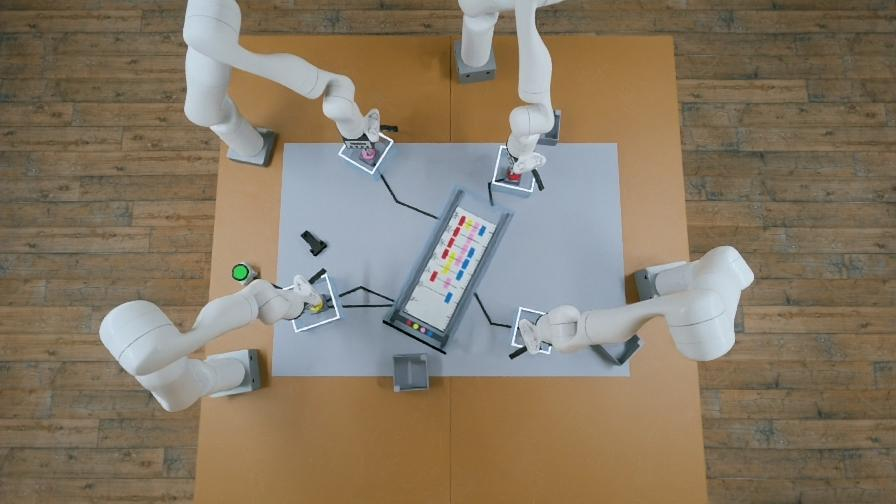

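Scene clock: 571.63 s.
Joint torques (N m): arm1=[-0.46 -9.35 -0.61 -2.96 -0.28 -0.72 0.06] | arm2=[0.32 -9.23 -0.25 -4.5 0.04 -0.81 -0.14] | arm3=[0.02 -11.86 0.2 -3.96 0.04 -0.55 0.04] | arm4=[0.67 -11.78 1.54 -4.47 -0.29 -0.46 0.08]
Flange force (N): arm1=[1.0 -1.7 -8.7] | arm2=[4.8 0.7 -12.3] | arm3=[3.9 0.8 -11.3] | arm4=[4.2 1.9 -7.9]
move: arm1 done; arm2 done; arm3 done; arm4 done
Joint velocities: within noise
arm1.joint_positions: joint1_rad=-0.584 joint2_rad=+0.458 joint3_rad=-0.016 joint4_rad=+2.318 joint5_rad=-0.006 joint6_rad=+0.364 joint7_rad=-1.629 hand_little=-1.000 hand_ring=-1.000 hand_middle=+1.000 hand_index=-1.000 hand_thumb_turn=+1.000 hand_thumb_bend=+1.000 hand_force_limit=+0.000 hand_speed=-0.800
arm1.joint_status: not commanded
arm1.hand_stopped_by: target,target,target,target,target,target
arm1.little_load_n: 0.0
arm1.ring_load_n: 0.0
arm1.middle_load_n: 0.0
arm1.index_load_n: 0.5
arm1.thumb_bend_load_n: 0.0
arm1.thumb_turn_load_n: 0.0
arm1.hand: x=+0.4337 y=+0.1046 z=+0.8365 quat_wxyz=(+0.000, -0.940, -0.342, +0.000)
arm1.hand_target: x=+0.4337 y=+0.1046 z=+0.8365 quat_wxyz=(+0.000, -0.940, -0.342, +0.000)
arm1.hand_status: done (0.000 m and 0.0 deg from the pose sent, 0.002 m and 0.0 deg at the start)
arm2.joint_positions: joint1_rad=-0.135 joint2_rad=+0.491 joint3_rad=-0.008 joint4_rad=+2.029 joint5_rad=-0.022 joint6_rad=+0.620 joint7_rad=-1.494 hand_little=-1.000 hand_ring=-1.000 hand_middle=+1.000 hand_index=-1.000 hand_thumb_turn=+1.000 hand_thumb_bend=+1.000 hand_force_limit=+0.000 hand_speed=-0.800
arm2.joint_status: not commanded
arm2.hand_stopped_by: target,target,target,target,target,target
arm2.little_load_n: 0.0
arm2.ring_load_n: 0.0
arm2.middle_load_n: 0.0
arm2.index_load_n: 0.0
arm2.thumb_bend_load_n: 0.0
arm2.thumb_turn_load_n: 0.0
arm2.hand: x=+0.2365 y=-0.3800 z=+0.8340 quat_wxyz=(+0.000, +1.000, +0.000, +0.000)
arm2.hand_target: x=+0.2365 y=-0.3800 z=+0.8340 quat_wxyz=(+0.000, +1.000, +0.000, +0.000)
arm2.hand_status: done (0.000 m and 0.0 deg from the pose sent, 0.001 m and 0.0 deg at the start)
arm3.joint_positions: joint1_rad=-0.367 joint2_rad=+0.706 joint3_rad=+0.235 joint4_rad=+1.964 joint5_rad=-0.293 joint6_rad=+0.513 joint7_rad=-1.331 hand_little=-1.000 hand_ring=-1.000 hand_middle=+1.000 hand_index=-1.000 hand_thumb_turn=+1.000 hand_thumb_bend=+1.000 hand_force_limit=+0.000 hand_speed=-0.800
arm3.joint_status: not commanded
arm3.hand_stopped_by: target,target,target,target,target,target
arm3.little_load_n: 0.0
arm3.ring_load_n: 0.0
arm3.middle_load_n: 0.5
arm3.index_load_n: 0.0
arm3.thumb_bend_load_n: 0.0
arm3.thumb_turn_load_n: 0.0
arm3.hand: x=-0.2469 y=+0.2976 z=+0.8340 quat_wxyz=(+0.000, +0.174, -0.985, +0.000)
arm3.hand_target: x=-0.2469 y=+0.2976 z=+0.8340 quat_wxyz=(+0.000, +0.174, -0.985, +0.000)
arm3.hand_status: done (0.000 m and 0.0 deg from the pose sent, 0.002 m and 0.0 deg at the start)
arm4.joint_positions: joint1_rad=-0.303 joint2_rad=+0.603 joint3_rad=+0.180 joint4_rad=+1.997 joint5_rad=-0.201 joint6_rad=+0.557 joint7_rad=-1.370 hand_little=-1.000 hand_ring=-1.000 hand_middle=+1.000 hand_index=-1.000 hand_thumb_turn=+1.000 hand_thumb_bend=+1.000 hand_force_limit=+0.000 hand_speed=-0.800
arm4.joint_status: not commanded
arm4.hand_stopped_by: target,target,target,target,target,target
arm4.little_load_n: 0.0
arm4.ring_load_n: 0.0
arm4.middle_load_n: 0.5
arm4.index_load_n: 0.0
arm4.thumb_bend_load_n: 0.0
arm4.thumb_turn_load_n: 0.0
arm4.hand: x=-0.2606 y=-0.2574 z=+0.8340 quat_wxyz=(+0.000, +0.819, -0.574, +0.000)
arm4.hand_target: x=-0.2606 y=-0.2574 z=+0.8340 quat_wxyz=(+0.000, +0.819, -0.574, +0.000)
arm4.hand_status: done (0.000 m and 0.0 deg from the pose sent, 0.002 m and 0.0 deg at the start)

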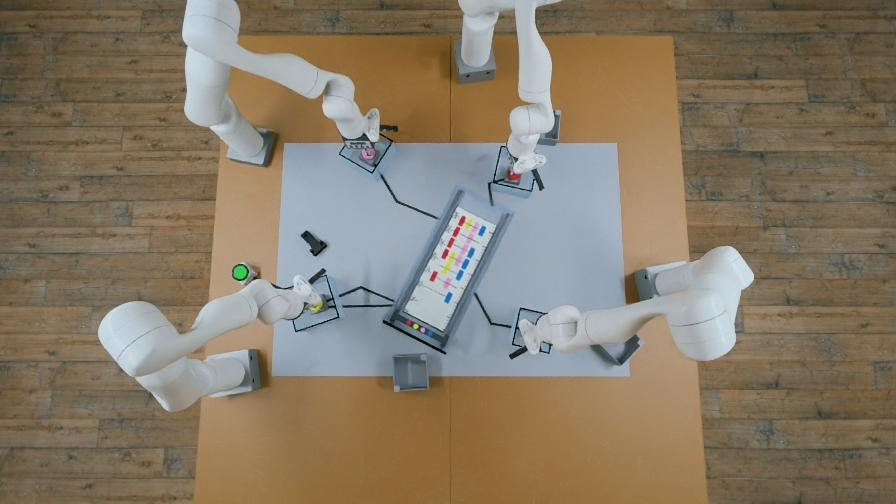

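Scene clock: 572.60 s.
Joint torques (N m): arm1=[-0.45 -9.67 -0.67 -2.96 -0.28 -0.68 0.09] | arm2=[0.26 -9.67 -0.19 -4.61 0.03 -0.68 -0.19] | arm3=[0.06 -12.31 0.21 -4.04 0.02 -0.49 0.09] | arm4=[0.67 -12.15 1.56 -4.58 -0.27 -0.39 0.05]
Flange force (N): arm1=[0.6 -1.5 -7.5] | arm2=[4.6 0.3 -10.8] | arm3=[3.6 1.0 -10.2] | arm4=[4.1 1.8 -6.7]
move: arm1 done; arm2 done; arm3 done; arm4 done
Joint velocities: within noise
arm1.joint_positions: joint1_rad=-0.584 joint2_rad=+0.454 joint3_rad=-0.016 joint4_rad=+2.316 joint5_rad=-0.006 joint6_rad=+0.370 joint7_rad=-1.629 hand_little=-1.000 hand_ring=-1.000 hand_middle=+1.000 hand_index=-1.000 hand_thumb_turn=+1.000 hand_thumb_bend=+1.000 hand_force_limit=+0.000 hand_speed=-0.800
arm1.joint_status: not commanded
arm1.hand_stopped_by: target,target,target,target,target,target
arm1.little_load_n: 0.0
arm1.ring_load_n: 0.0
arm1.middle_load_n: 0.0
arm1.index_load_n: 0.0
arm1.thumb_bend_load_n: 0.0
arm1.thumb_turn_load_n: 0.0
arm1.hand: x=+0.4337 y=+0.1046 z=+0.8380 quat_wxyz=(+0.000, -0.940, -0.342, +0.000)
arm1.hand_target: x=+0.4337 y=+0.1046 z=+0.8380 quat_wxyz=(+0.000, -0.940, -0.342, +0.000)
arm1.hand_status: done (0.000 m and 0.0 deg from the pose sent, 0.002 m and 0.0 deg at the start)
arm2.joint_positions: joint1_rad=-0.135 joint2_rad=+0.488 joint3_rad=-0.008 joint4_rad=+2.028 joint5_rad=-0.022 joint6_rad=+0.624 joint7_rad=-1.494 hand_little=-1.000 hand_ring=-1.000 hand_middle=+1.000 hand_index=-1.000 hand_thumb_turn=+1.000 hand_thumb_bend=+1.000 hand_force_limit=+0.000 hand_speed=-0.800
arm2.joint_status: not commanded
arm2.hand_stopped_by: target,target,target,target,target,target
arm2.little_load_n: 0.0
arm2.ring_load_n: 0.0
arm2.middle_load_n: 0.0
arm2.index_load_n: 0.0
arm2.thumb_bend_load_n: 0.0
arm2.thumb_turn_load_n: 0.0
arm2.hand: x=+0.2365 y=-0.3800 z=+0.8355 quat_wxyz=(+0.000, +1.000, +0.000, +0.000)
arm2.hand_target: x=+0.2365 y=-0.3800 z=+0.8355 quat_wxyz=(+0.000, +1.000, +0.000, +0.000)
arm2.hand_status: done (0.000 m and 0.0 deg from the pose sent, 0.002 m and 0.0 deg at the start)
arm3.joint_positions: joint1_rad=-0.368 joint2_rad=+0.703 joint3_rad=+0.237 joint4_rad=+1.963 joint5_rad=-0.292 joint6_rad=+0.517 joint7_rad=-1.332 hand_little=-1.000 hand_ring=-1.000 hand_middle=+1.000 hand_index=-1.000 hand_thumb_turn=+1.000 hand_thumb_bend=+1.000 hand_force_limit=+0.000 hand_speed=-0.800
arm3.joint_status: not commanded
arm3.hand_stopped_by: target,target,target,target,target,target
arm3.little_load_n: 0.0
arm3.ring_load_n: 0.0
arm3.middle_load_n: 0.0
arm3.index_load_n: 0.5
arm3.thumb_bend_load_n: 0.0
arm3.thumb_turn_load_n: 0.0
arm3.hand: x=-0.2469 y=+0.2976 z=+0.8355 quat_wxyz=(+0.000, +0.174, -0.985, +0.000)
arm3.hand_target: x=-0.2469 y=+0.2976 z=+0.8355 quat_wxyz=(+0.000, +0.174, -0.985, +0.000)
arm3.hand_status: done (0.000 m and 0.0 deg from the pose sent, 0.002 m and 0.0 deg at the start)
arm4.joint_positions: joint1_rad=-0.304 joint2_rad=+0.599 joint3_rad=+0.182 joint4_rad=+1.996 joint5_rad=-0.200 joint6_rad=+0.561 joint7_rad=-1.371 hand_little=-1.000 hand_ring=-1.000 hand_middle=+1.000 hand_index=-1.000 hand_thumb_turn=+1.000 hand_thumb_bend=+1.000 hand_force_limit=+0.000 hand_speed=-0.800
arm4.joint_status: not commanded
arm4.hand_stopped_by: target,target,target,target,target,target
arm4.little_load_n: 0.0
arm4.ring_load_n: 0.0
arm4.middle_load_n: 0.0
arm4.index_load_n: 0.0
arm4.thumb_bend_load_n: 0.0
arm4.thumb_turn_load_n: 0.0
arm4.hand: x=-0.2606 y=-0.2574 z=+0.8355 quat_wxyz=(+0.000, +0.819, -0.574, +0.000)
arm4.hand_target: x=-0.2606 y=-0.2574 z=+0.8355 quat_wxyz=(+0.000, +0.819, -0.574, +0.000)
arm4.hand_status: done (0.000 m and 0.0 deg from the pose sent, 0.002 m and 0.0 deg at the start)

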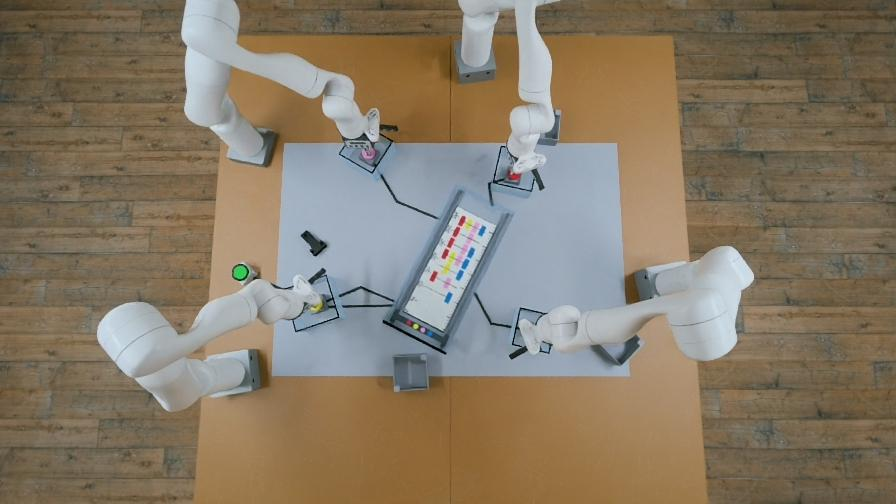

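Emit:
move(arm1={"target": [0.4337, 0.1046, 0.92, 0, 0.9397, 0.3420, 0], "speed": 0.15}, arm2={"target": [0.2365, -0.380, 0.842, 0, 1, 0, 0], "speed": 0.05}, arm3={"target": [-0.2469, 0.2976, 0.842, 0, 0.1736, -0.9848, 0], "speed": 0.05}, arm4={"target": [-0.2606, -0.2574, 0.842, 0, 0.8192, -0.5736, 0], "speed": 0.05})

Emit:
move(arm1={"target": [0.670, 0.0126, 0.92, 0, 0.9397, 0.3420, 0], "speed": 0.2}, cameras=["cam_high"])

Emit:
zoom_image(camera="cam_high", region=[195, 230, 295, 330])

Emit:
move(arm1={"target": [0.670, 0.0126, 0.875, 0, 0.9397, 0.3420, 0], "speed": 0.15}, cameras=["cam_high"])

Emit:
zoom_image(camera="cam_high", region=[195, 230, 295, 330])

Scene clock: 627.87 s.
Joint torques (N m): arm1=[-0.23 -9.8 -0.46 -5.3 -0.21 -0.35 0.08] | arm2=[0.69 -11.77 0.19 -5.6 0.21 -0.57 -0.19] | arm3=[0.25 -14.44 0.83 -4.34 0.19 -0.12 0.09] | arm4=[0.96 -14.27 2.2 -5.26 -0.15 -0.15 0.06]
Flange force (N): arm1=[-0.4 -1.0 -0.7] | arm2=[4.2 1.3 -4.8] | arm3=[2.5 1.5 -3.6] | arm4=[3.4 2.5 -0.3]
move: arm1 done; arm2 done; arm3 done; arm4 done
Joint velocities: within noise
arm1.joint_positions: joint1_rad=-0.582 joint2_rad=+0.235 joint3_rad=-0.013 joint4_rad=+2.215 joint5_rad=-0.009 joint6_rad=+0.690 joint7_rad=-1.624 hand_little=-1.000 hand_ring=-1.000 hand_middle=+1.000 hand_index=-1.000 hand_thumb_turn=+1.000 hand_thumb_bend=+1.000 hand_force_limit=+0.000 hand_speed=-0.800
arm1.joint_status: not commanded
arm1.hand_stopped_by: target,target,target,target,target,target
arm1.little_load_n: 0.0
arm1.ring_load_n: 0.0
arm1.middle_load_n: 0.0
arm1.index_load_n: 0.0
arm1.thumb_bend_load_n: 0.0
arm1.thumb_turn_load_n: 0.0
arm1.hand: x=+0.4337 y=+0.1046 z=+0.9200 quat_wxyz=(+0.000, -0.940, -0.342, +0.000)
arm1.hand_target: x=+0.4337 y=+0.1046 z=+0.9200 quat_wxyz=(+0.000, -0.940, -0.342, +0.000)
arm1.hand_status: done (0.000 m and 0.0 deg from the pose sent, 0.082 m and 0.0 deg at the start)
arm2.joint_positions: joint1_rad=-0.135 joint2_rad=+0.474 joint3_rad=-0.007 joint4_rad=+2.021 joint5_rad=-0.022 joint6_rad=+0.645 joint7_rad=-1.494 hand_little=-1.000 hand_ring=-1.000 hand_middle=+1.000 hand_index=-1.000 hand_thumb_turn=+1.000 hand_thumb_bend=+1.000 hand_force_limit=+0.000 hand_speed=-0.800
arm2.joint_status: not commanded
arm2.hand_stopped_by: target,target,target,target,target,target
arm2.little_load_n: 0.0
arm2.ring_load_n: 0.0
arm2.middle_load_n: 0.0
arm2.index_load_n: 0.5
arm2.thumb_bend_load_n: 0.0
arm2.thumb_turn_load_n: 0.0
arm2.hand: x=+0.2365 y=-0.3800 z=+0.8420 quat_wxyz=(+0.000, +1.000, +0.000, +0.000)
arm2.hand_target: x=+0.2365 y=-0.3800 z=+0.8420 quat_wxyz=(+0.000, +1.000, +0.000, +0.000)
arm2.hand_status: done (0.000 m and 0.0 deg from the pose sent, 0.007 m and 0.0 deg at the start)
arm3.joint_positions: joint1_rad=-0.373 joint2_rad=+0.689 joint3_rad=+0.244 joint4_rad=+1.960 joint5_rad=-0.287 joint6_rad=+0.535 joint7_rad=-1.336 hand_little=-1.000 hand_ring=-1.000 hand_middle=+1.000 hand_index=-1.000 hand_thumb_turn=+1.000 hand_thumb_bend=+1.000 hand_force_limit=+0.000 hand_speed=-0.800
arm3.joint_status: not commanded
arm3.hand_stopped_by: target,target,target,target,target,target
arm3.little_load_n: 0.0
arm3.ring_load_n: 0.0
arm3.middle_load_n: 0.0
arm3.index_load_n: 0.0
arm3.thumb_bend_load_n: 0.0
arm3.thumb_turn_load_n: 0.0
arm3.hand: x=-0.2469 y=+0.2976 z=+0.8420 quat_wxyz=(+0.000, +0.174, -0.985, +0.000)
arm3.hand_target: x=-0.2469 y=+0.2976 z=+0.8420 quat_wxyz=(+0.000, +0.174, -0.985, +0.000)
arm3.hand_status: done (0.000 m and 0.0 deg from the pose sent, 0.007 m and 0.0 deg at the start)
arm4.joint_positions: joint1_rad=-0.308 joint2_rad=+0.585 joint3_rad=+0.187 joint4_rad=+1.992 joint5_rad=-0.196 joint6_rad=+0.580 joint7_rad=-1.374 hand_little=-1.000 hand_ring=-1.000 hand_middle=+1.000 hand_index=-1.000 hand_thumb_turn=+1.000 hand_thumb_bend=+1.000 hand_force_limit=+0.000 hand_speed=-0.800
arm4.joint_status: not commanded
arm4.hand_stopped_by: target,target,target,target,target,target
arm4.little_load_n: 0.5
arm4.ring_load_n: 0.0
arm4.middle_load_n: 0.0
arm4.index_load_n: 0.5
arm4.thumb_bend_load_n: 0.0
arm4.thumb_turn_load_n: 0.0
arm4.hand: x=-0.2606 y=-0.2574 z=+0.8420 quat_wxyz=(+0.000, +0.819, -0.574, +0.000)
arm4.hand_target: x=-0.2606 y=-0.2574 z=+0.8420 quat_wxyz=(+0.000, +0.819, -0.574, +0.000)
arm4.hand_status: done (0.000 m and 0.0 deg from the pose sent, 0.007 m and 0.0 deg at the start)
pictures: none

Scene clock: 629.77 s.
Joint torques (N m): arm1=[-0.31 -9 -0.81 -5.23 -0.16 -0.34 0.07] | arm2=[0.66 -11.72 0.26 -5.56 0.21 -0.54 -0.16] | arm3=[0.26 -14.41 0.8 -4.34 0.19 -0.03 0.13] | arm4=[0.96 -14.27 2.15 -5.23 -0.13 -0.15 0.06]
Flange force (N): arm1=[-1.2 -0.5 -0.4] | arm2=[4.2 1.3 -4.8] | arm3=[2.7 1.6 -3.4] | arm4=[3.3 2.5 -0.4]
move: arm1 done
Joint velocities: within noise
arm1.joint_positions: joint1_rad=-1.265 joint2_rad=+0.200 joint3_rad=-0.277 joint4_rad=+2.262 joint5_rad=+0.080 joint6_rad=+0.680 joint7_rad=-2.635 hand_little=-1.000 hand_ring=-1.000 hand_middle=+1.000 hand_index=-1.000 hand_thumb_turn=+1.000 hand_thumb_bend=+1.000 hand_force_limit=+0.000 hand_speed=-0.800
arm1.joint_status: not commanded
arm1.hand_stopped_by: target,target,target,target,target,target
arm1.little_load_n: 0.0
arm1.ring_load_n: 0.0
arm1.middle_load_n: 0.0
arm1.index_load_n: 0.0
arm1.thumb_bend_load_n: 0.0
arm1.thumb_turn_load_n: 0.0
arm1.hand: x=+0.6700 y=+0.0126 z=+0.9200 quat_wxyz=(+0.000, -0.940, -0.342, +0.000)
arm1.hand_target: x=+0.6700 y=+0.0126 z=+0.9200 quat_wxyz=(+0.000, -0.940, -0.342, +0.000)
arm1.hand_status: done (0.000 m and 0.0 deg from the pose sent, 0.254 m and 0.0 deg at the start)
arm2, arm3, arm4: as last shown
arm2.index_load_n: 0.0
arm2.thumb_bend_load_n: -0.5
arm4.index_load_n: 0.0

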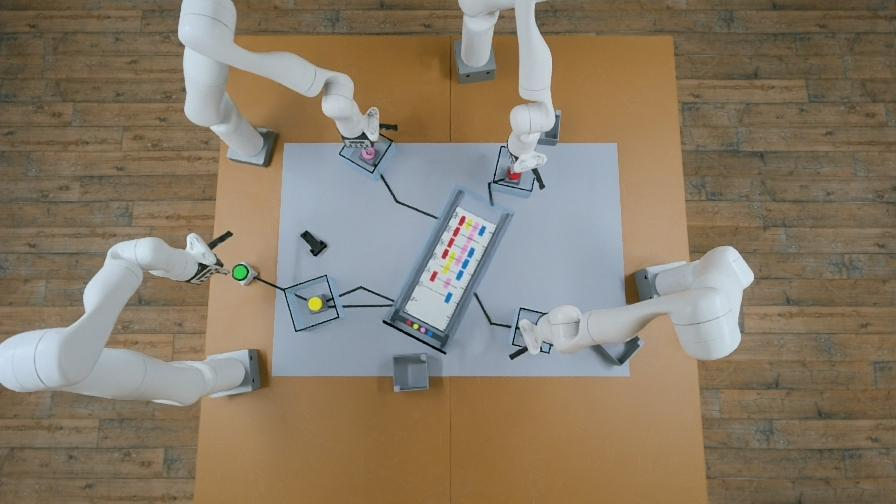

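Scaled by 5.040 from the camera's image (finer frame: 1280x720).

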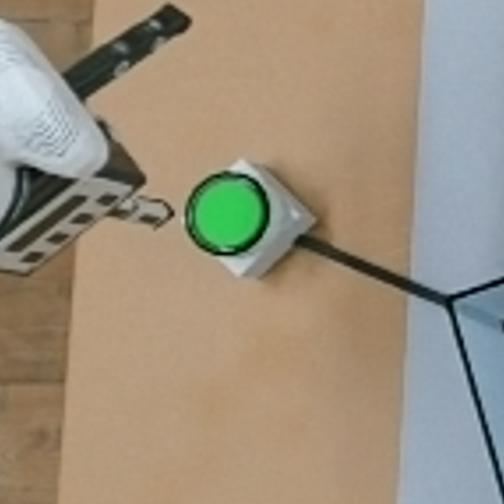

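Scene clock: 630.73 s.
Joint torques (N m): arm1=[-0.29 -9.97 -0.84 -4.04 -0.15 -0.34 0.08] | arm2=[0.63 -11.82 0.18 -5.58 0.21 -0.58 -0.18] | arm3=[0.3 -14.56 0.86 -4.26 0.18 -0.12 0.08] | arm4=[0.97 -14.27 2.13 -5.19 -0.12 -0.14 0.07]
Flange force (N): arm1=[-0.9 -0.4 -0.1] | arm2=[4.0 1.1 -4.7] | arm3=[2.0 1.5 -3.3] | arm4=[3.2 2.6 -0.4]
move: arm1 done
Joint velocities: within noise
arm1.joint_positions: joint1_rad=-1.303 joint2_rad=+0.319 joint3_rad=-0.248 joint4_rad=+2.329 joint5_rad=+0.153 joint6_rad=+0.500 joint7_rad=-2.709 hand_little=-1.000 hand_ring=-1.000 hand_middle=+1.000 hand_index=-1.000 hand_thumb_turn=+1.000 hand_thumb_bend=+1.000 hand_force_limit=+0.000 hand_speed=-0.800
arm1.joint_status: not commanded
arm1.hand_stopped_by: target,target,target,target,target,target
arm1.little_load_n: 0.0
arm1.ring_load_n: 0.0
arm1.middle_load_n: 0.0
arm1.index_load_n: 0.0
arm1.thumb_bend_load_n: 0.0
arm1.thumb_turn_load_n: 0.0
arm1.hand: x=+0.6700 y=+0.0126 z=+0.8750 quat_wxyz=(+0.000, -0.940, -0.342, +0.000)
arm1.hand_target: x=+0.6700 y=+0.0126 z=+0.8750 quat_wxyz=(+0.000, -0.940, -0.342, +0.000)
arm1.hand_status: done (0.000 m and 0.0 deg from the pose sent, 0.045 m and 0.0 deg at the start)
arm2, arm3, arm4: as last shown
arm2.thumb_bend_load_n: 0.0
arm4.little_load_n: 0.0

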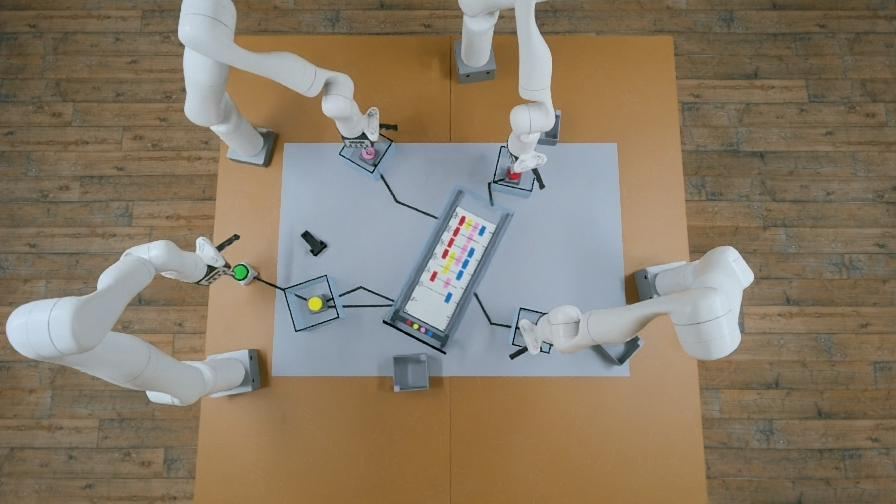

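Scaled by 5.040 from the camera's image (finer frame: 1280x720).

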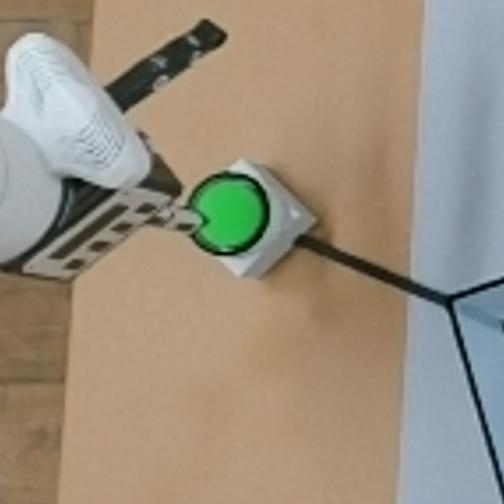

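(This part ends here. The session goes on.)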